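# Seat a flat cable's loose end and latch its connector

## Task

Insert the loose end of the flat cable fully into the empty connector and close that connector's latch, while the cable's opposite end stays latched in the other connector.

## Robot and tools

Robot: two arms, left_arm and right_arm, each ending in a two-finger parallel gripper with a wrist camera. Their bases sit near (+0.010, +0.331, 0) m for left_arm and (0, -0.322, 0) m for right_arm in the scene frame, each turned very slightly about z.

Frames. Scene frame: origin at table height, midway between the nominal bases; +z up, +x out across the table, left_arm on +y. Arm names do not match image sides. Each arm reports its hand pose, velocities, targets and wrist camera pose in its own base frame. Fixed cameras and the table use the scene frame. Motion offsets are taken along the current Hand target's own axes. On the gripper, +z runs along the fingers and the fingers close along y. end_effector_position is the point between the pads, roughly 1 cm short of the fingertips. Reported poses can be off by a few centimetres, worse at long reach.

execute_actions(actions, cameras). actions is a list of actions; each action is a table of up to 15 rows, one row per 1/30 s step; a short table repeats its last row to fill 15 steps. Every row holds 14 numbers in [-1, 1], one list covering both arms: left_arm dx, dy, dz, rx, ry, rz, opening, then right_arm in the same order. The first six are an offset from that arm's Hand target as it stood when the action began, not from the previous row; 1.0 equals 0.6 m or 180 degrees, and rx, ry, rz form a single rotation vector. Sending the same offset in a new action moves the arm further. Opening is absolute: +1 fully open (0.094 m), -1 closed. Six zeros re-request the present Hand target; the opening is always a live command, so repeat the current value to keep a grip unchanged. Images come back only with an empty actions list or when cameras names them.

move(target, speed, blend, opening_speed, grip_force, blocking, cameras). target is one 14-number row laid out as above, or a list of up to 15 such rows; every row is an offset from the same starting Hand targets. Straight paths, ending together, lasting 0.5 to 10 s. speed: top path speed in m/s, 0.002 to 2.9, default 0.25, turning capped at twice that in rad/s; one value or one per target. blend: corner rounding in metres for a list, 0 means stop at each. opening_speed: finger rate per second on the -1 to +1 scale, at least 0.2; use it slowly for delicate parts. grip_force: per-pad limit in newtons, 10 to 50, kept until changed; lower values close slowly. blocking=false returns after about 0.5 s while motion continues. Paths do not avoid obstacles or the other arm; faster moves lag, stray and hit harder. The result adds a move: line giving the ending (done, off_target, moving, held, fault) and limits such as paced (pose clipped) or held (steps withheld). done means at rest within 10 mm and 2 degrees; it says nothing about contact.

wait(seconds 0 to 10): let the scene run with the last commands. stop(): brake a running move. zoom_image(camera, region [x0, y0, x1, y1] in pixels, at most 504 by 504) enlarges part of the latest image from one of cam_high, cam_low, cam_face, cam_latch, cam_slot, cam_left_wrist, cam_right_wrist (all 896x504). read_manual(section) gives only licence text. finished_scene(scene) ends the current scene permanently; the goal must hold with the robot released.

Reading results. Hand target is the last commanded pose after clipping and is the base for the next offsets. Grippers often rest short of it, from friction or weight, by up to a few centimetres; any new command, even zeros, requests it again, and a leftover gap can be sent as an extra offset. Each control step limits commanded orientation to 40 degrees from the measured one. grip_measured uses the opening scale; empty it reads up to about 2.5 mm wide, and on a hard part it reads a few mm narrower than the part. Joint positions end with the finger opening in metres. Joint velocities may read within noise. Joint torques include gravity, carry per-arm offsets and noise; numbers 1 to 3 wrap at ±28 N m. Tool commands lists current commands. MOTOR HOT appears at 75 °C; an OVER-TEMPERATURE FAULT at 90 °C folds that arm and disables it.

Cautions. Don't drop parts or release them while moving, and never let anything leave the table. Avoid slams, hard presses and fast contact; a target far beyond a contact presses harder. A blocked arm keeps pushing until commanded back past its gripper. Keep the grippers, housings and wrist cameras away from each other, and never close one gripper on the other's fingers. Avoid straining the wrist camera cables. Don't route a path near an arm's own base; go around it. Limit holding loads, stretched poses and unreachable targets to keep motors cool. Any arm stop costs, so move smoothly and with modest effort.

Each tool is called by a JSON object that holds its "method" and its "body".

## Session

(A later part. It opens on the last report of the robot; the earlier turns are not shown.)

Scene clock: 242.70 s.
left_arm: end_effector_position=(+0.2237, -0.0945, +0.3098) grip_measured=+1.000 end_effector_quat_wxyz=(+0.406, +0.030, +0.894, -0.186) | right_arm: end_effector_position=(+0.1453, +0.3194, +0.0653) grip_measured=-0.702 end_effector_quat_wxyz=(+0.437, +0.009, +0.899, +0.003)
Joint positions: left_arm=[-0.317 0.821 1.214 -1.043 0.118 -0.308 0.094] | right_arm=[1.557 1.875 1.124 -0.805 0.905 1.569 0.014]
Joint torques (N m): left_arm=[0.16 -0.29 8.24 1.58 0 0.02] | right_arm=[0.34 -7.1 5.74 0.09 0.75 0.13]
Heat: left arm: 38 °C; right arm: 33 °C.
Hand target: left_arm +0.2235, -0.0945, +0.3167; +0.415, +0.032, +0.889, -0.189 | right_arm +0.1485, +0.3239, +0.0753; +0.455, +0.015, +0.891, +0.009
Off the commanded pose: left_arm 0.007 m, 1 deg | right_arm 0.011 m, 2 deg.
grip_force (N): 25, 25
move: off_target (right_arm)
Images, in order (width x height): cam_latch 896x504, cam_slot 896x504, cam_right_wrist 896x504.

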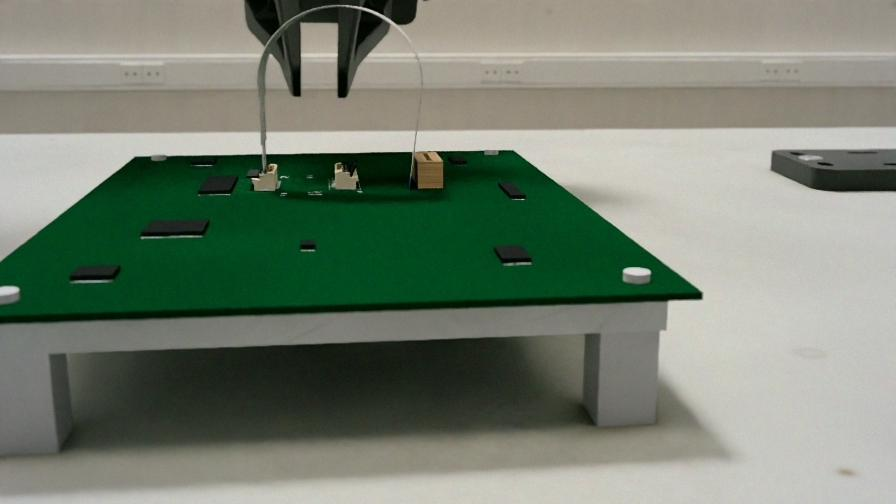

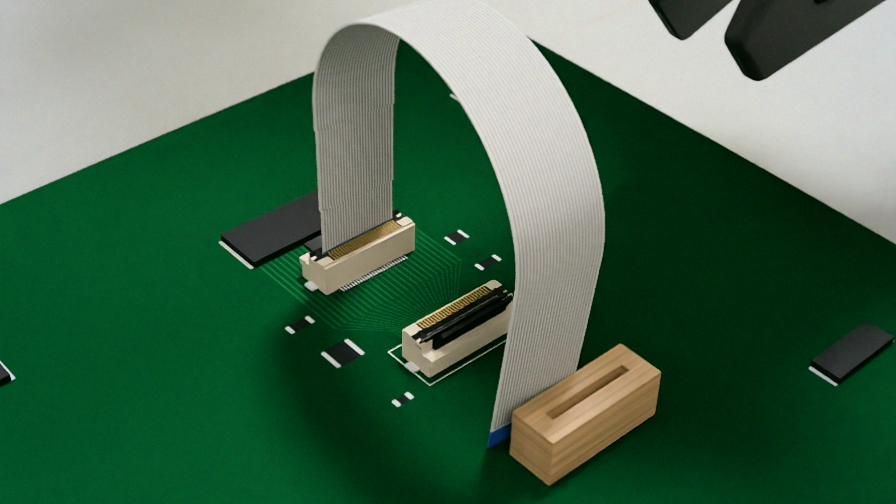

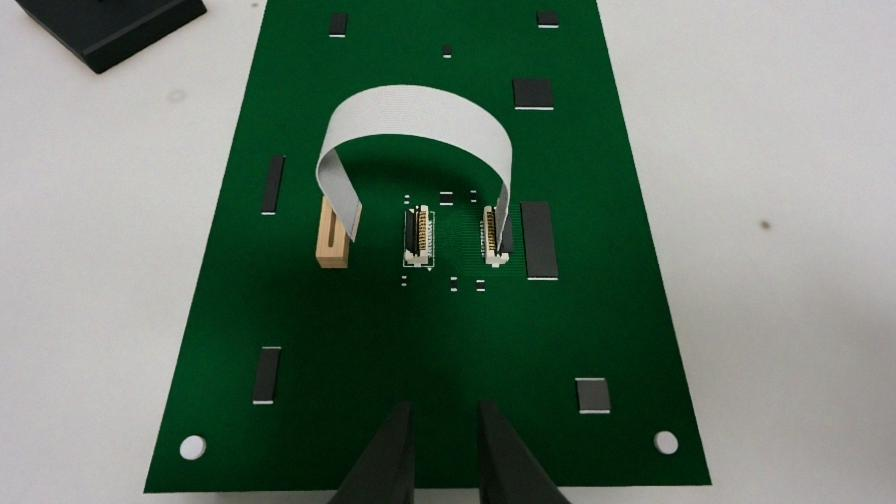

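{"method": "move", "body": {"target": [[0,0,0,0,0,0,1,0.021,0.026,0.0235,0,0,0,-1],[0,0,0,0,0,0,1,-0.0337,0.0277,0.0992,0,0,0,-1]], "speed": 0.07, "cameras": ["cam_latch","cam_slot"]}}

{"method": "zoom_image", "body": {"camera": "cam_latch", "region": [320, 110, 420, 200]}}

Scene clock: 246.70 s.
left_arm: end_effector_position=(+0.2237, -0.0945, +0.3098) grip_measured=+1.000 end_effector_quat_wxyz=(+0.406, +0.030, +0.894, -0.186) | right_arm: end_effector_position=(+0.2045, +0.3387, +0.0496) grip_measured=-0.991 end_effector_quat_wxyz=(+0.442, +0.004, +0.897, -0.002)
Joint positions: left_arm=[-0.317 0.821 1.214 -1.043 0.118 -0.308 0.094] | right_arm=[1.389 1.951 1.142 -0.543 0.896 1.292 0]
Joint torques (N m): left_arm=[0.03 -0.28 8.28 1.58 -0.04 0.03] | right_arm=[-0.29 -9.01 3.56 0.73 0.61 0.04]
Heat: left arm: 38 °C; right arm: 33 °C.
Hand target: left_arm +0.2235, -0.0945, +0.3167; +0.415, +0.032, +0.889, -0.189 | right_arm +0.2088, +0.3400, +0.0573; +0.455, +0.015, +0.891, +0.009
Off the commanded pose: left_arm 0.007 m, 1 deg | right_arm 0.009 m, 2 deg.
grip_force (N): 25, 25
move: done
Images, in order (width x height): cam_latch 896x504, cam_slot 896x504.

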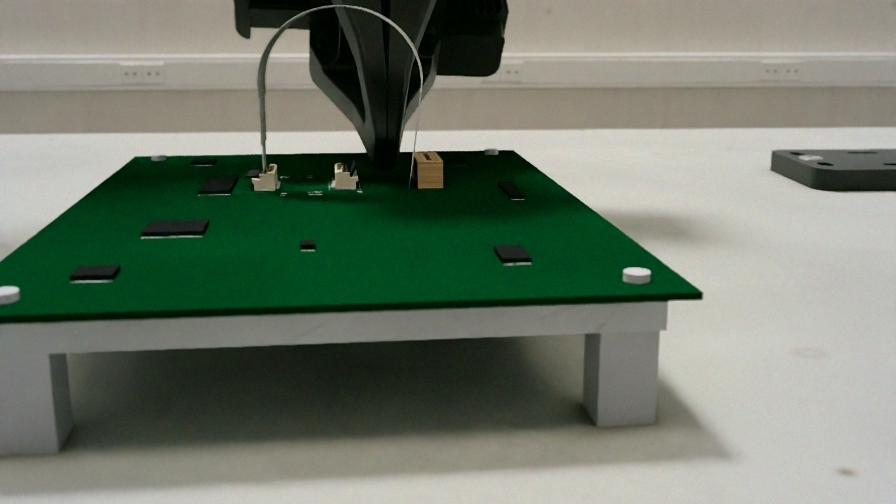

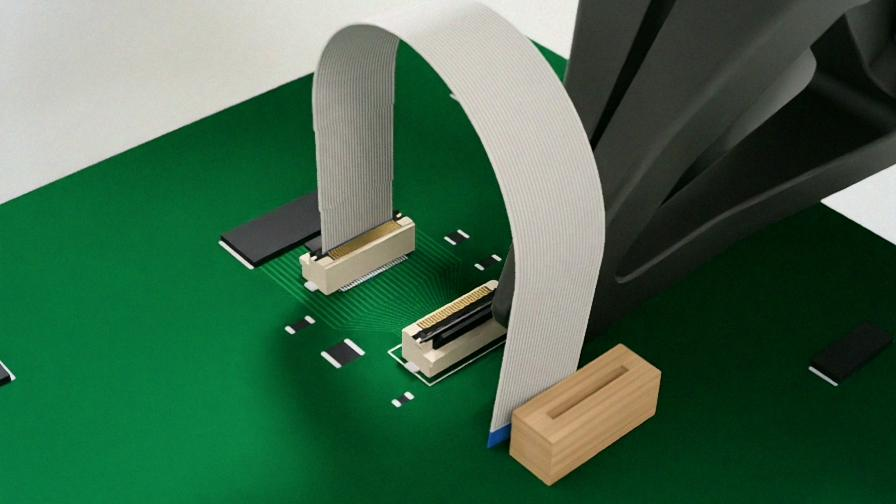

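Scaled by 5.040 from the camera's 896x504 image, which has a finer 1280x720 frame.

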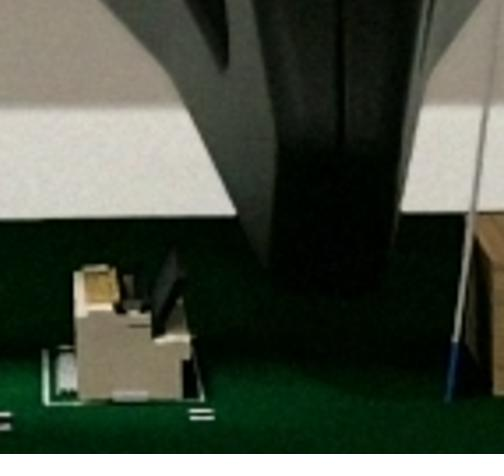

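{"method": "move", "body": {"target": [0,0,0,0,0,0,1,-0.0036,-0.0142,-0.0018,0,0,0,-1], "speed": 0.04, "cameras": ["cam_latch","cam_slot"]}}

{"method": "zoom_image", "body": {"camera": "cam_latch", "region": [320, 110, 420, 200]}}

Scene clock: 249.20 s.
left_arm: end_effector_position=(+0.2237, -0.0945, +0.3098) grip_measured=+1.000 end_effector_quat_wxyz=(+0.406, +0.030, +0.894, -0.186) | right_arm: end_effector_position=(+0.2037, +0.3339, +0.0457) grip_measured=-0.991 end_effector_quat_wxyz=(+0.442, +0.002, +0.897, -0.002)
Joint positions: left_arm=[-0.317 0.821 1.214 -1.043 0.118 -0.308 0.094] | right_arm=[1.389 1.94 1.107 -0.513 0.897 1.284 0]
Joint torques (N m): left_arm=[0.02 -0.27 8.31 1.62 -0.02 -0.02] | right_arm=[-0.77 -10.59 3.23 0.6 0.59 0.01]
Heat: left arm: 38 °C; right arm: 34 °C.
Hand target: left_arm +0.2235, -0.0945, +0.3167; +0.415, +0.032, +0.889, -0.189 | right_arm +0.2090, +0.3314, +0.0594; +0.455, +0.015, +0.891, +0.009
Off the commanded pose: left_arm 0.007 m, 1 deg | right_arm 0.015 m, 2 deg.
grip_force (N): 25, 25
move: off_target (right_arm)
Images, in order (width x height): cam_latch 896x504, cam_slot 896x504.

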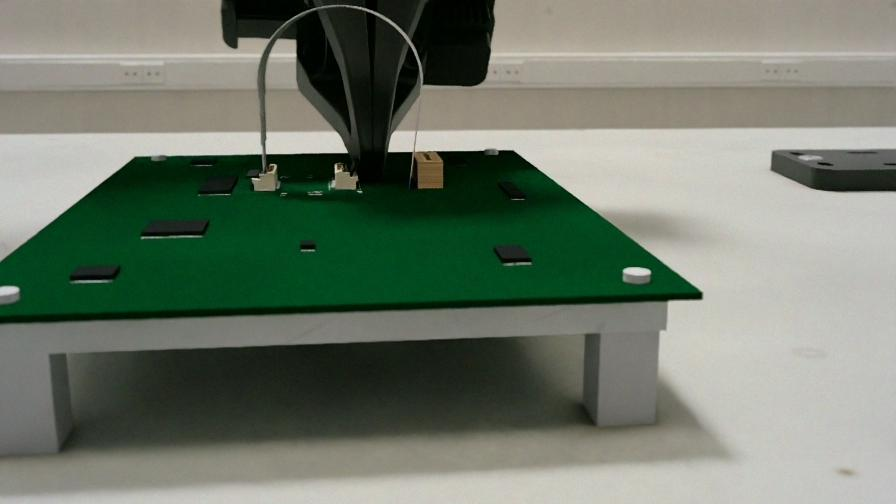

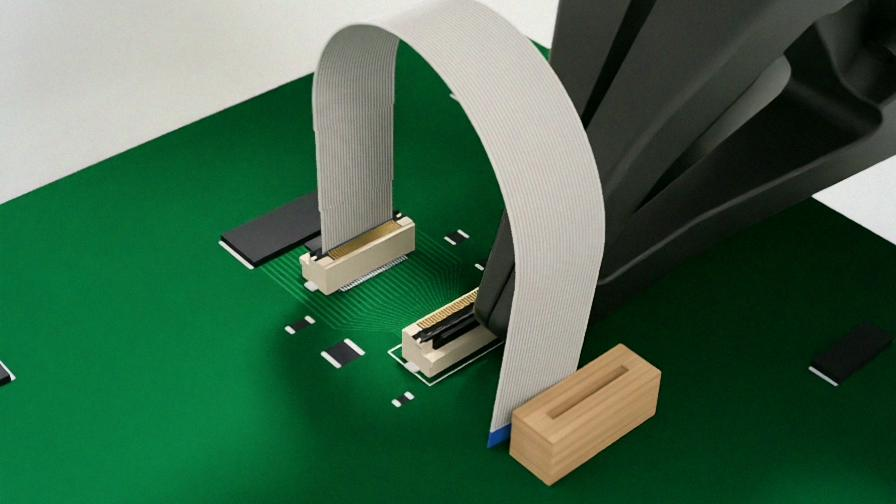

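Scaled by 5.040 from the camera's 896x504 image, which has a finer 1280x720 frame.

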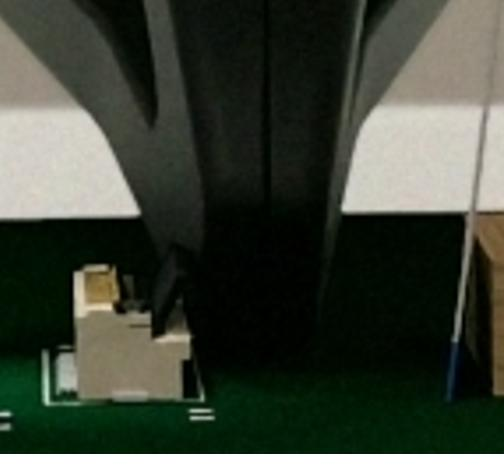

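{"method": "move", "body": {"target": [0,0,0,0,0,0,1,-0.0149,0.0006,-0.0107,0,0,0,-1], "speed": 0.03, "cameras": ["cam_latch","cam_slot"]}}

{"method": "zoom_image", "body": {"camera": "cam_latch", "region": [320, 110, 420, 200]}}

Scene clock: 251.77 s.
left_arm: end_effector_position=(+0.2237, -0.0945, +0.3098) grip_measured=+1.000 end_effector_quat_wxyz=(+0.406, +0.030, +0.894, -0.186) | right_arm: end_effector_position=(+0.2030, +0.3326, +0.0519) grip_measured=-0.991 end_effector_quat_wxyz=(+0.441, +0.002, +0.897, +0.001)
Joint positions: left_arm=[-0.317 0.821 1.214 -1.043 0.118 -0.308 0.094] | right_arm=[1.389 1.919 1.107 -0.529 0.893 1.282 0]
Joint torques (N m): left_arm=[0.08 -0.2 8.36 1.6 -0.02 0.03] | right_arm=[-0.77 -10.61 4.79 0.38 0.62 0.01]
Heat: left arm: 38 °C; right arm: 34 °C.
Hand target: left_arm +0.2235, -0.0945, +0.3167; +0.415, +0.032, +0.889, -0.189 | right_arm +0.2091, +0.3315, +0.0704; +0.455, +0.015, +0.891, +0.009
Off the commanded pose: left_arm 0.007 m, 1 deg | right_arm 0.019 m, 2 deg.
grip_force (N): 25, 25
move: off_target (right_arm)
Images, in order (width x height): cam_latch 896x504, cam_slot 896x504.

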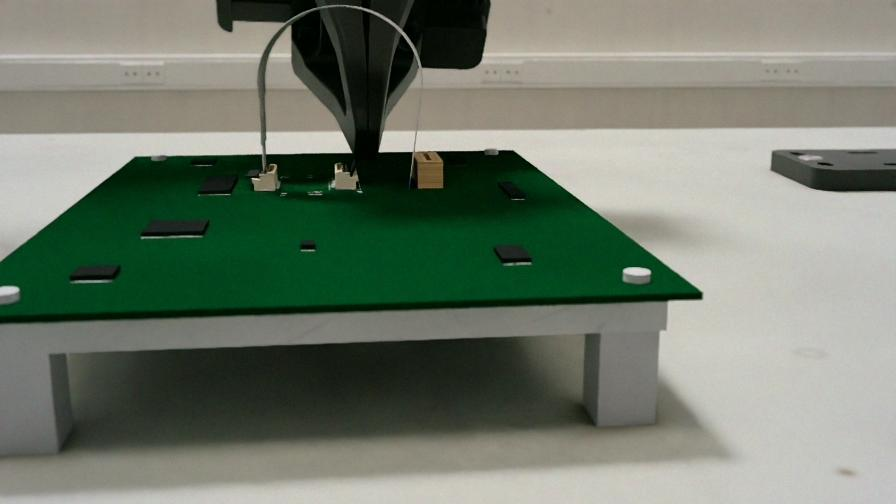

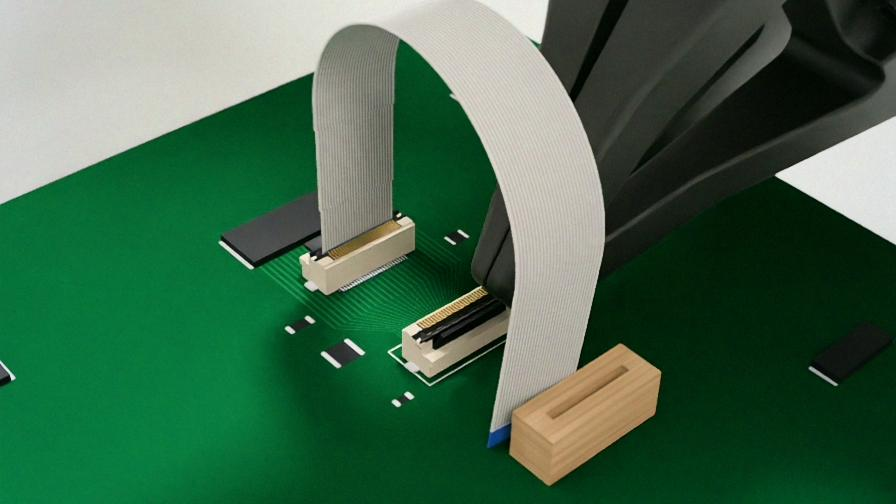

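Scaled by 5.040 from the camera's 896x504 image, which has a finer 1280x720 frame.

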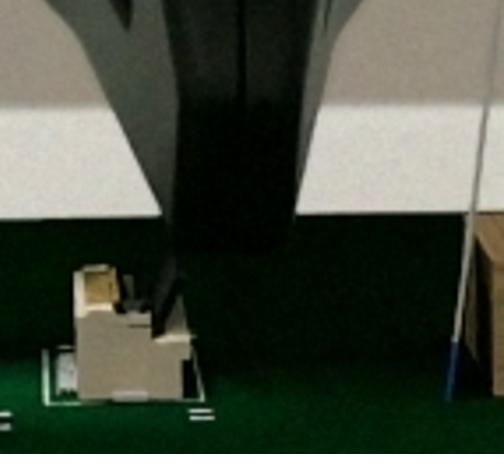

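{"method": "move", "body": {"target": [0,0,0,0,0,0,1,0.0054,-0.01,0.0039,0,0,0,-1], "speed": 0.03, "cameras": ["cam_latch","cam_slot"]}}

{"method": "zoom_image", "body": {"camera": "cam_latch", "region": [320, 110, 420, 200]}}

Scene clock: 253.97 s.
left_arm: end_effector_position=(+0.2237, -0.0945, +0.3098) grip_measured=+1.000 end_effector_quat_wxyz=(+0.406, +0.030, +0.894, -0.186) | right_arm: end_effector_position=(+0.2036, +0.3276, +0.0520) grip_measured=-0.991 end_effector_quat_wxyz=(+0.441, +0.001, +0.897, -0.003)
Joint positions: left_arm=[-0.317 0.821 1.214 -1.043 0.118 -0.308 0.094] | right_arm=[1.385 1.906 1.091 -0.529 0.893 1.278 0]
Joint torques (N m): left_arm=[0.06 -0.18 8.29 1.58 -0.01 0.02] | right_arm=[-0.66 -10.39 3.37 0.61 0.62 0.01]
Heat: left arm: 38 °C; right arm: 34 °C.
Hand target: left_arm +0.2235, -0.0945, +0.3167; +0.415, +0.032, +0.889, -0.189 | right_arm +0.2089, +0.3256, +0.0663; +0.455, +0.015, +0.891, +0.009
Off the commanded pose: left_arm 0.007 m, 1 deg | right_arm 0.015 m, 3 deg.
grip_force (N): 25, 25
move: off_target (right_arm)
Images, in order (width x height): cam_latch 896x504, cam_slot 896x504.

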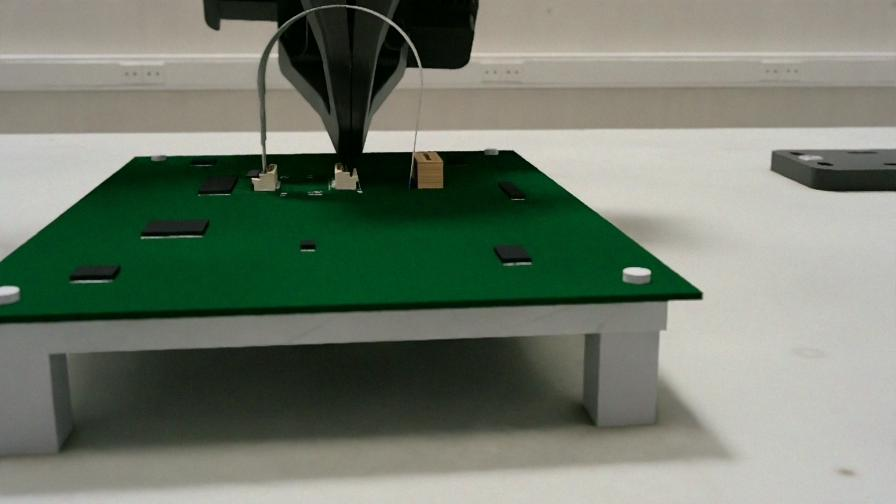

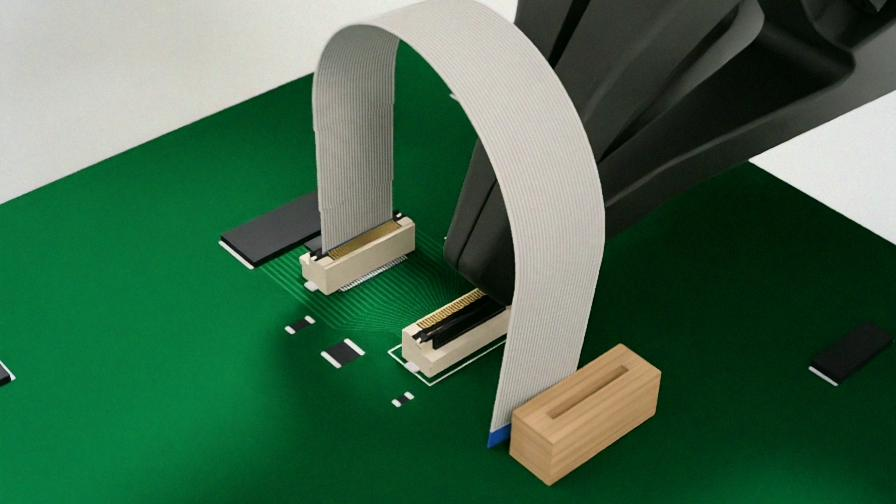

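Scaled by 5.040 from the camera's 896x504 image, which has a finer 1280x720 frame.

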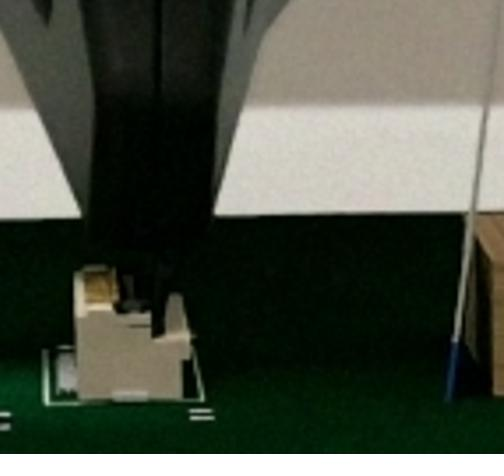

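{"method": "move", "body": {"target": [[0,0,0,0,0,0,1,-0.0135,0.0005,-0.0098,0,0,0,-1],[0,0,0,0,0,0,1,0.045,0.0005,-0.09,0,0,0,-0.5]], "speed": 0.08, "cameras": ["cam_latch","cam_right_wrist"]}}

{"method": "zoom_image", "body": {"camera": "cam_latch", "region": [320, 110, 420, 200]}}

Scene clock: 257.73 s.
left_arm: end_effector_position=(+0.2237, -0.0945, +0.3098) grip_measured=+1.000 end_effector_quat_wxyz=(+0.406, +0.030, +0.894, -0.186) | right_arm: end_effector_position=(+0.1461, +0.3219, +0.0646) grip_measured=-0.502 end_effector_quat_wxyz=(+0.437, +0.008, +0.899, +0.001)
Joint positions: left_arm=[-0.317 0.821 1.214 -1.043 0.118 -0.308 0.094] | right_arm=[1.554 1.887 1.137 -0.808 0.905 1.566 0.023]
Joint torques (N m): left_arm=[0.13 -0.23 8.47 1.56 -0.02 0.03] | right_arm=[0.29 -7.57 5.76 0.09 0.75 0.11]
Heat: left arm: 38 °C; right arm: 34 °C.
Hand target: left_arm +0.2235, -0.0945, +0.3167; +0.415, +0.032, +0.889, -0.189 | right_arm +0.1494, +0.3267, +0.0761; +0.455, +0.015, +0.891, +0.009
Off the commanded pose: left_arm 0.007 m, 1 deg | right_arm 0.013 m, 3 deg.
grip_force (N): 25, 25
move: off_target (right_arm); target 2's new opening was sent with right_arm's hand 0.013 m and 3 deg from that target
Images, in order (width x height): cam_latch 896x504, cam_right_wrist 896x504.

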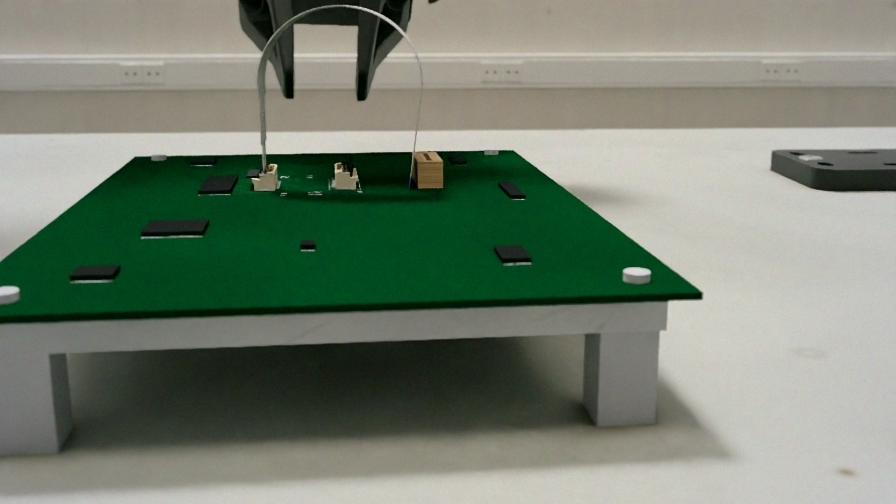

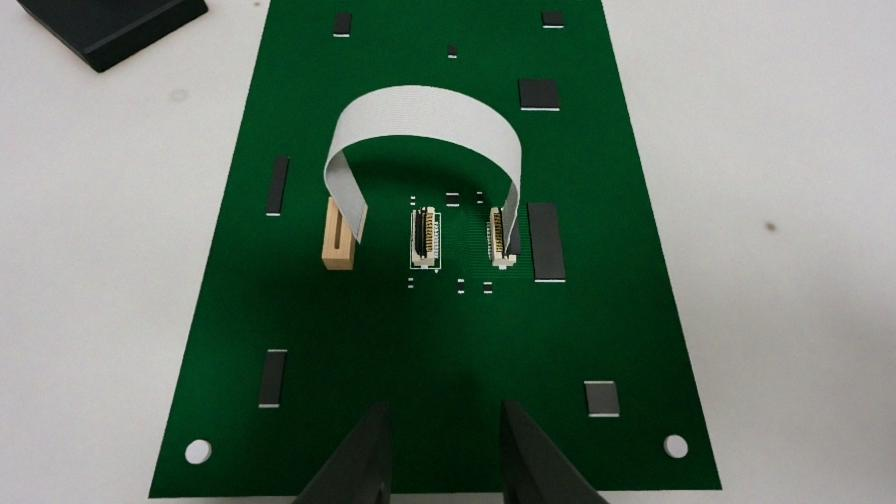

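Scaled by 5.040 from the camera's 896x504 image, which has a finer 1280x720 frame.

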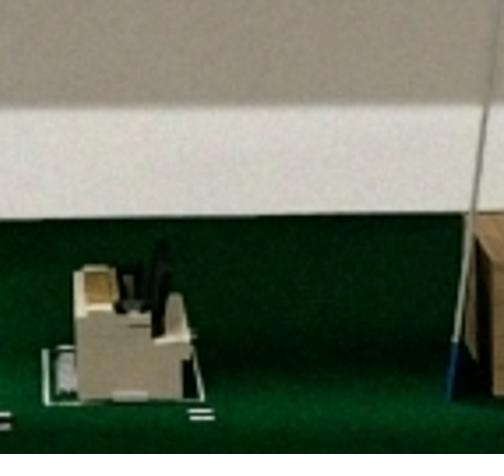

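{"method": "move", "body": {"target": [[0,0,0,0,0,0,1,0.0003,0.043,0.0272,0,0,0,-0.5],[0,0,0,0,0,0,1,-0.0398,0.0442,0.0913,0,0,0,-0.5],[0,0,0,0,0,0,1,-0.0398,0.0442,0.0913,0,0,0,-1]], "speed": 0.08, "cameras": ["cam_latch","cam_slot","cam_face"]}}

Scene clock: 263.33 s.
left_arm: end_effector_position=(+0.2237, -0.0945, +0.3098) grip_measured=+1.000 end_effector_quat_wxyz=(+0.406, +0.030, +0.894, -0.186) | right_arm: end_effector_position=(+0.2040, +0.3522, +0.0611) grip_measured=-0.991 end_effector_quat_wxyz=(+0.442, +0.007, +0.897, +0.004)
Joint positions: left_arm=[-0.317 0.821 1.214 -1.043 0.118 -0.308 0.094] | right_arm=[1.397 1.965 1.216 -0.597 0.897 1.303 0]
Joint torques (N m): left_arm=[0.05 -0.23 8.28 1.53 0.02 0.03] | right_arm=[-0.28 -8.25 3.75 0.74 0.62 0.01]
Heat: left arm: 38 °C; right arm: 35 °C.
Hand target: left_arm +0.2235, -0.0945, +0.3167; +0.415, +0.032, +0.889, -0.189 | right_arm +0.2082, +0.3526, +0.0641; +0.455, +0.015, +0.891, +0.009
Off the commanded pose: left_arm 0.007 m, 1 deg | right_arm 0.005 m, 2 deg.
grip_force (N): 25, 25
move: done
Images, in order (width x height): cam_face 896x504, cam_latch 896x504, cam_slot 896x504.

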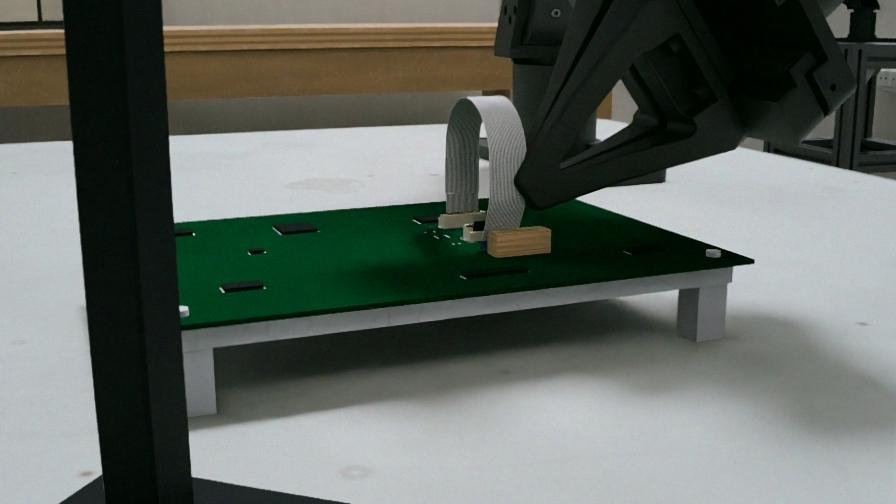

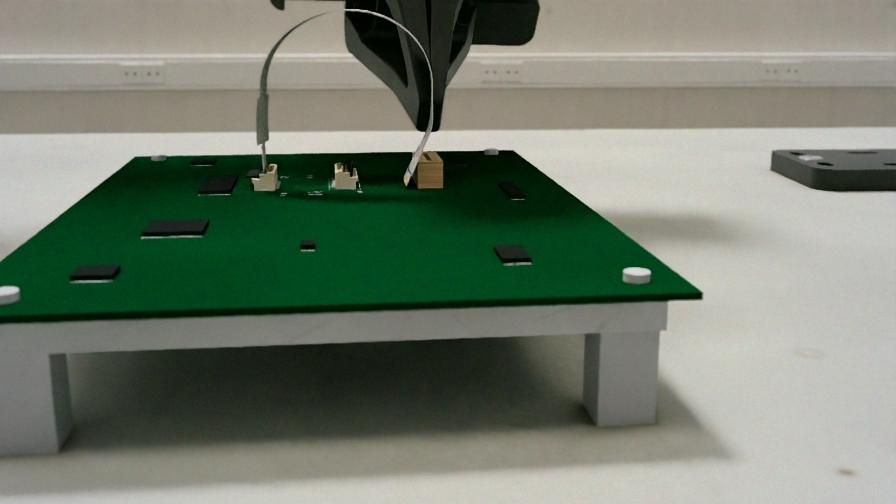

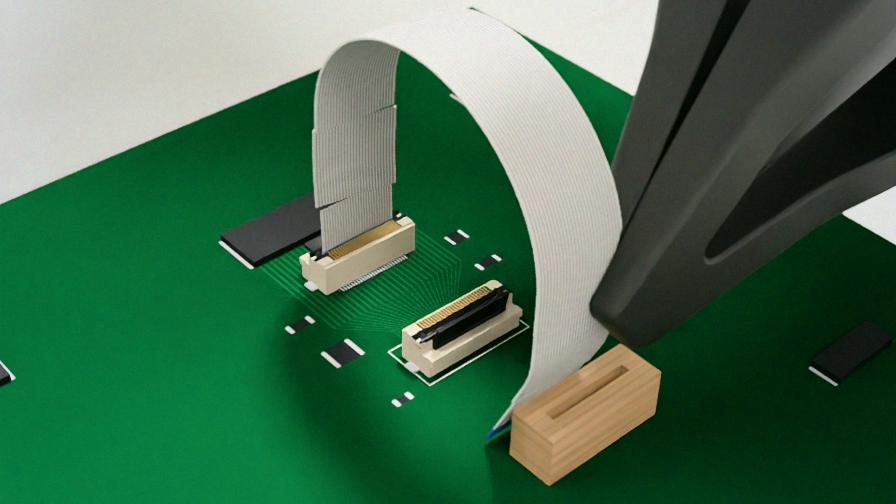

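{"method": "move", "body": {"target": [[0,0,0,0,0,0,1,0,0,0,0,0,0,-0.6],[0,0,0,0,0,0,1,-0.0026,-0.0028,0.0148,0,0,0,-0.6],[0,0,0,0,0,0,1,-0.0026,-0.0028,0.0148,0,0,0,-1]], "speed": 0.06, "cameras": ["cam_latch","cam_slot","cam_face"]}}

Scene clock: 268.53 s.
left_arm: end_effector_position=(+0.2237, -0.0945, +0.3098) grip_measured=+1.000 end_effector_quat_wxyz=(+0.406, +0.030, +0.894, -0.186) | right_arm: end_effector_position=(+0.2118, +0.3494, +0.0577) grip_measured=-0.989 end_effector_quat_wxyz=(+0.445, +0.005, +0.895, +0.002)
Joint positions: left_arm=[-0.317 0.821 1.214 -1.043 0.118 -0.308 0.094] | right_arm=[1.376 1.965 1.194 -0.55 0.899 1.266 0.001]
Joint torques (N m): left_arm=[0.1 -0.2 8.2 1.61 -0.05 0.05] | right_arm=[-0.49 -8.14 3.9 0.79 0.55 0.02]
Heat: left arm: 38 °C; right arm: 35 °C.
Hand target: left_arm +0.2235, -0.0945, +0.3167; +0.415, +0.032, +0.889, -0.189 | right_arm +0.2163, +0.3507, +0.0600; +0.455, +0.015, +0.891, +0.009
Off the commanded pose: left_arm 0.007 m, 1 deg | right_arm 0.005 m, 2 deg.
grip_force (N): 25, 25
move: done
Images, in order (width x height): cam_face 896x504, cam_latch 896x504, cam_slot 896x504.

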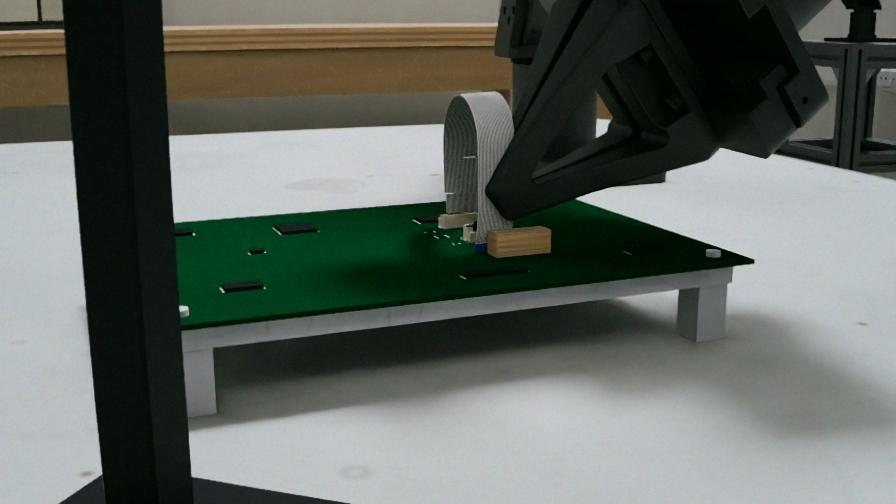

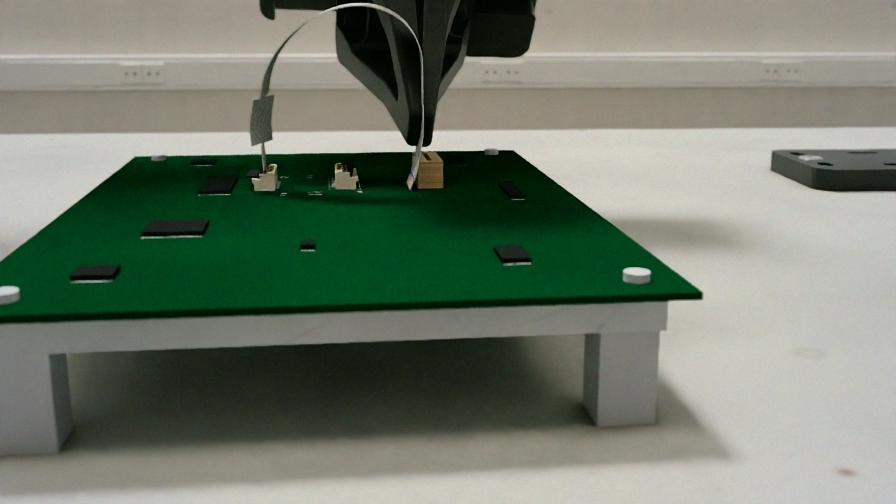

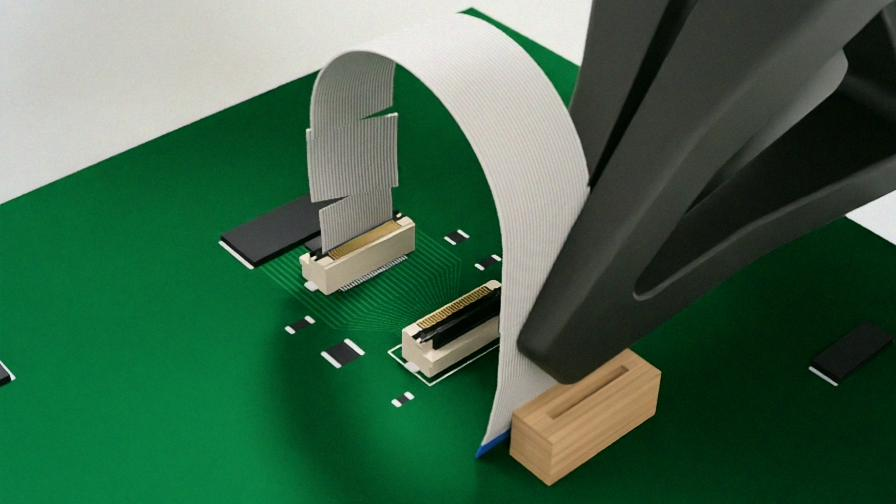

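{"method": "move", "body": {"target": [[0,0,0,0,0,0,1,-0.0425,0.0016,-0.0308,0,0,0,-1],[0,0,0,0,0,0,1,-0.04,-0.0385,-0.0362,0,0,0,-1]], "speed": 0.06, "cameras": ["cam_latch","cam_slot","cam_face"]}}

{"method": "zoom_image", "body": {"camera": "cam_latch", "region": [310, 100, 390, 200]}}

{"method": "zoom_image", "body": {"camera": "cam_slot", "region": [390, 150, 560, 400]}}

{"method": "zoom_image", "body": {"camera": "cam_face", "region": [430, 150, 560, 250]}}

Scene clock: 272.10 s.
left_arm: end_effector_position=(+0.2237, -0.0945, +0.3098) grip_measured=+1.000 end_effector_quat_wxyz=(+0.406, +0.030, +0.894, -0.186) | right_arm: end_effector_position=(+0.2057, +0.3272, +0.0747) grip_measured=-0.990 end_effector_quat_wxyz=(+0.437, -0.002, +0.900, -0.008)
Joint positions: left_arm=[-0.317 0.821 1.214 -1.043 0.118 -0.308 0.094] | right_arm=[1.376 1.865 1.145 -0.629 0.884 1.265 0]
Joint torques (N m): left_arm=[0.08 -0.24 8.35 1.58 -0.03 0.01] | right_arm=[-0.69 -10.43 3.77 0.7 0.67 0.01]
Heat: left arm: 39 °C; right arm: 35 °C.
Hand target: left_arm +0.2235, -0.0945, +0.3167; +0.415, +0.032, +0.889, -0.189 | right_arm +0.2123, +0.3268, +0.0915; +0.455, +0.015, +0.891, +0.009
Off the commanded pose: left_arm 0.007 m, 1 deg | right_arm 0.018 m, 4 deg.
grip_force (N): 25, 25
move: off_target (right_arm)
Images, in order (width x height): cam_face 896x504, cam_latch 896x504, cam_slot 896x504.

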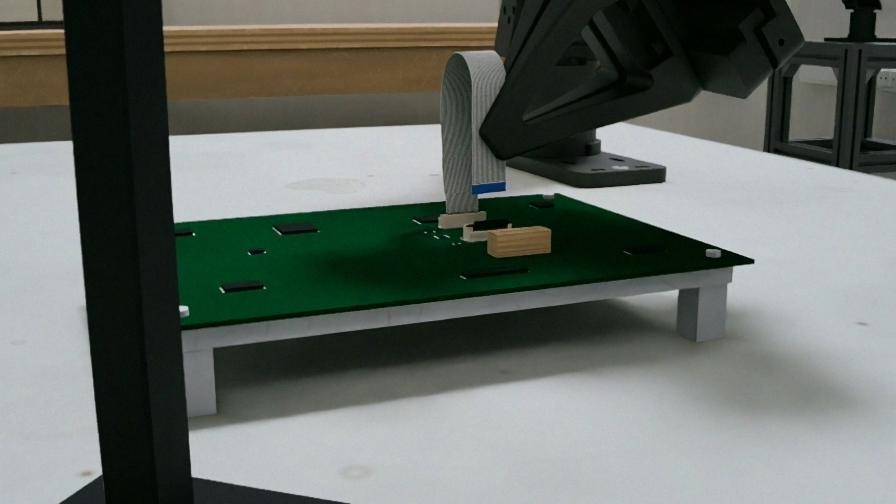

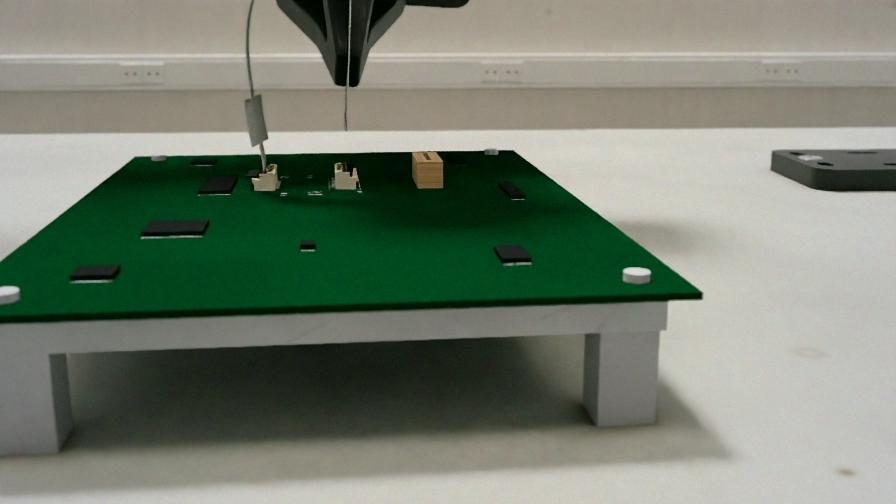

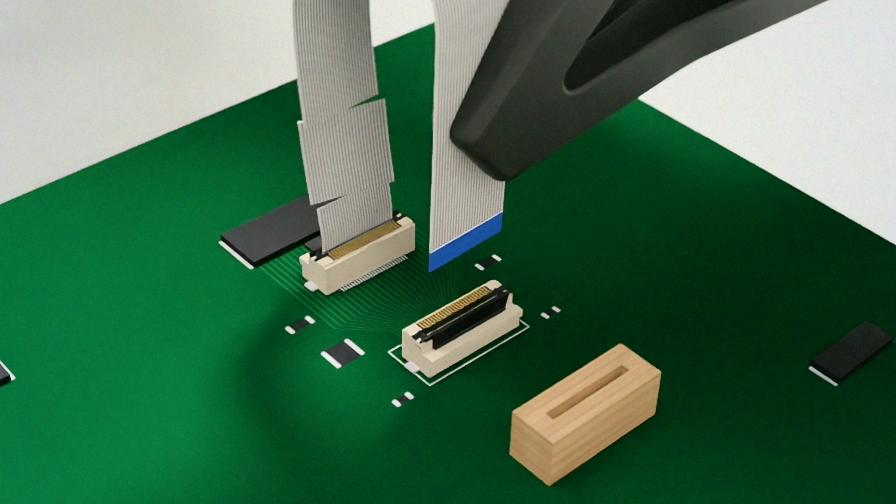

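Scaled by 5.040 from the camera's 896x504 image, which has a finer 1280x720 frame.

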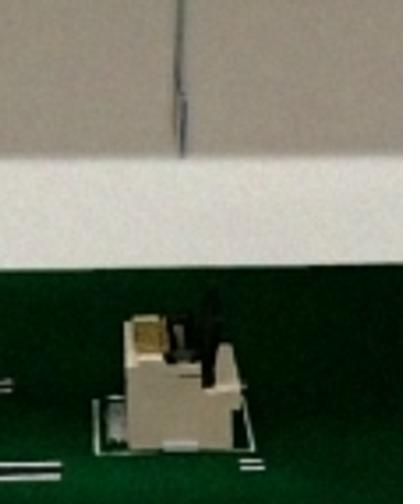

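Scaled by 2.016 from the camera's 896x504 image, which has a finer 1280x720 frame.

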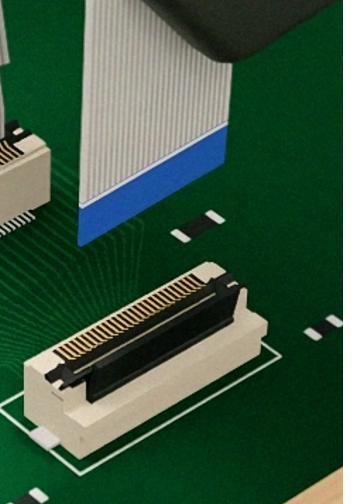

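Scaled by 3.877 from the camera's 896x504 image, which has a finer 1280x720 frame.

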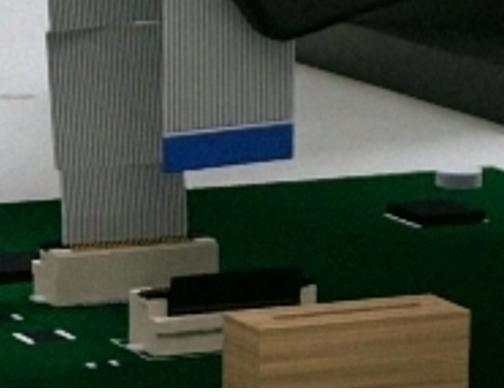

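{"method": "move", "body": {"target": [[0,0,0,0,0,0,1,0.0198,-0.0015,0.0153,0,0,0,-1],[0,0,0,0,0,0,1,0.0292,-0.0044,0.0222,0,0,0,-1]], "speed": 0.04, "cameras": ["cam_latch","cam_slot","cam_face"]}}

{"method": "zoom_image", "body": {"camera": "cam_latch", "region": [320, 120, 380, 200]}}

{"method": "zoom_image", "body": {"camera": "cam_slot", "region": [390, 190, 560, 400]}}

{"method": "zoom_image", "body": {"camera": "cam_face", "region": [430, 170, 560, 270]}}

Scene clock: 275.90 s.
left_arm: end_effector_position=(+0.2237, -0.0945, +0.3098) grip_measured=+1.000 end_effector_quat_wxyz=(+0.406, +0.030, +0.894, -0.186) | right_arm: end_effector_position=(+0.2055, +0.3259, +0.0638) grip_measured=-0.990 end_effector_quat_wxyz=(+0.439, +0.002, +0.898, +0.004)
Joint positions: left_arm=[-0.317 0.821 1.214 -1.043 0.118 -0.308 0.094] | right_arm=[1.376 1.865 1.089 -0.542 0.884 1.26 0]
Joint torques (N m): left_arm=[0.03 -0.24 8.28 1.58 0.01 0.02] | right_arm=[-0.91 -7.82 3.75 0.81 0.65 0.01]
Heat: left arm: 39 °C; right arm: 35 °C.
Hand target: left_arm +0.2235, -0.0945, +0.3167; +0.415, +0.032, +0.889, -0.189 | right_arm +0.2128, +0.3248, +0.0694; +0.455, +0.015, +0.891, +0.009
Off the commanded pose: left_arm 0.007 m, 1 deg | right_arm 0.009 m, 2 deg.
grip_force (N): 25, 25
move: done
Images, in order (width x height): cam_face 896x504, cam_latch 896x504, cam_slot 896x504.

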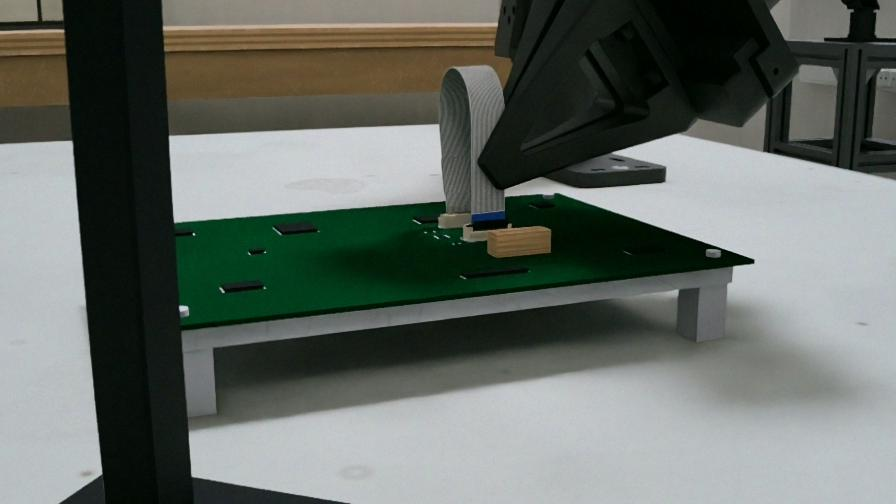

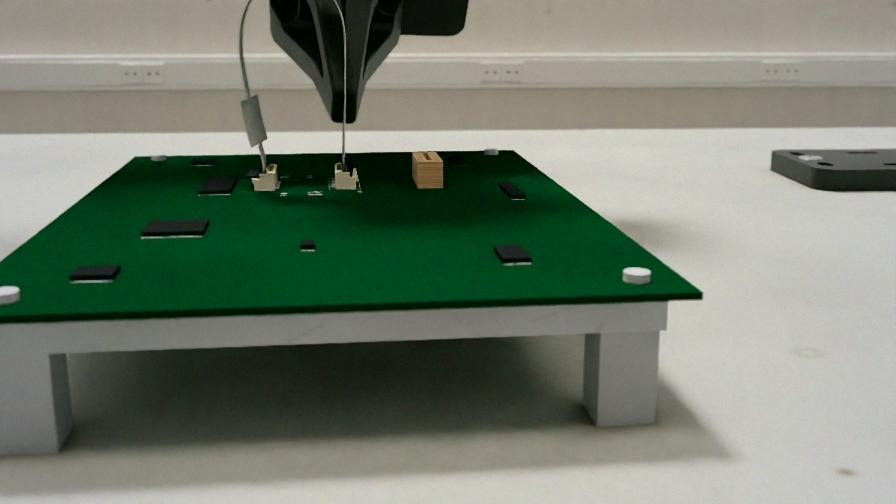

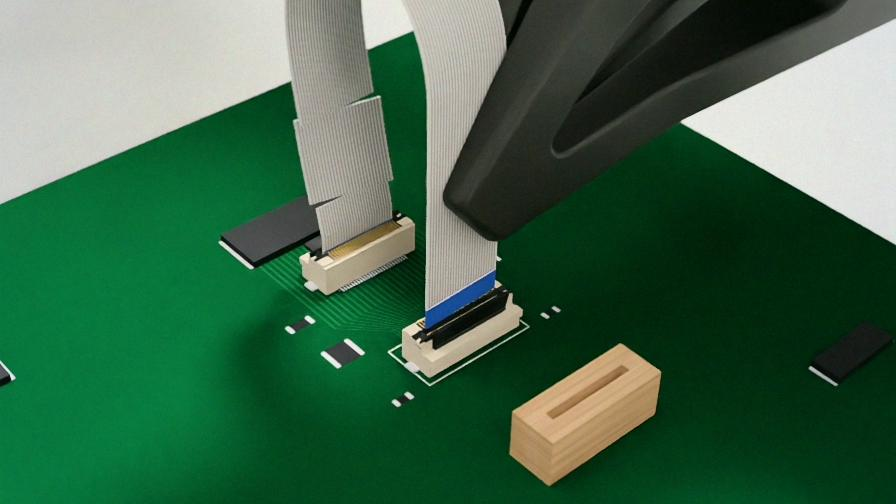

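Scaled by 6.300 from the camera's 896x504 image, which has a finer 1280x720 frame.

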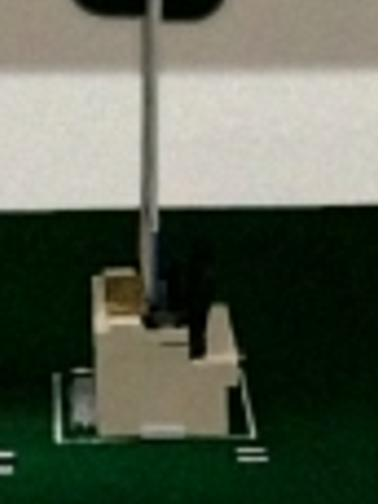

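Scaled by 2.400 from the camera's 896x504 image, which has a finer 1280x720 frame.

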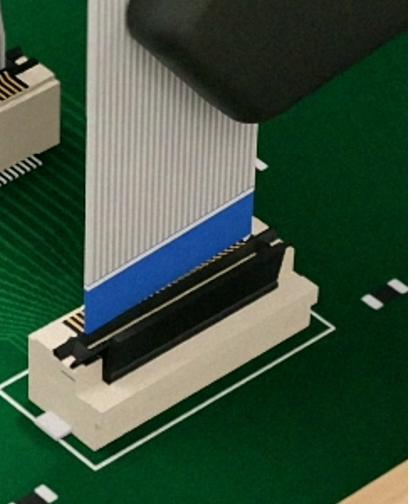

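Scaled by 3.877 from the camera's 896x504 image, which has a finer 1280x720 frame.

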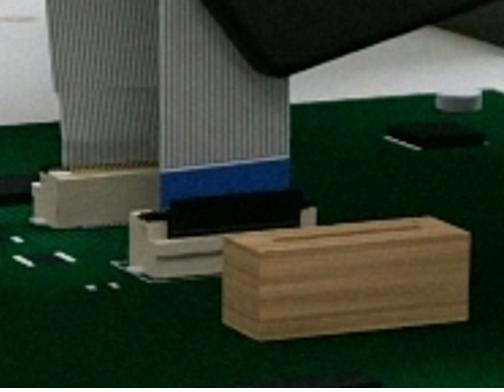

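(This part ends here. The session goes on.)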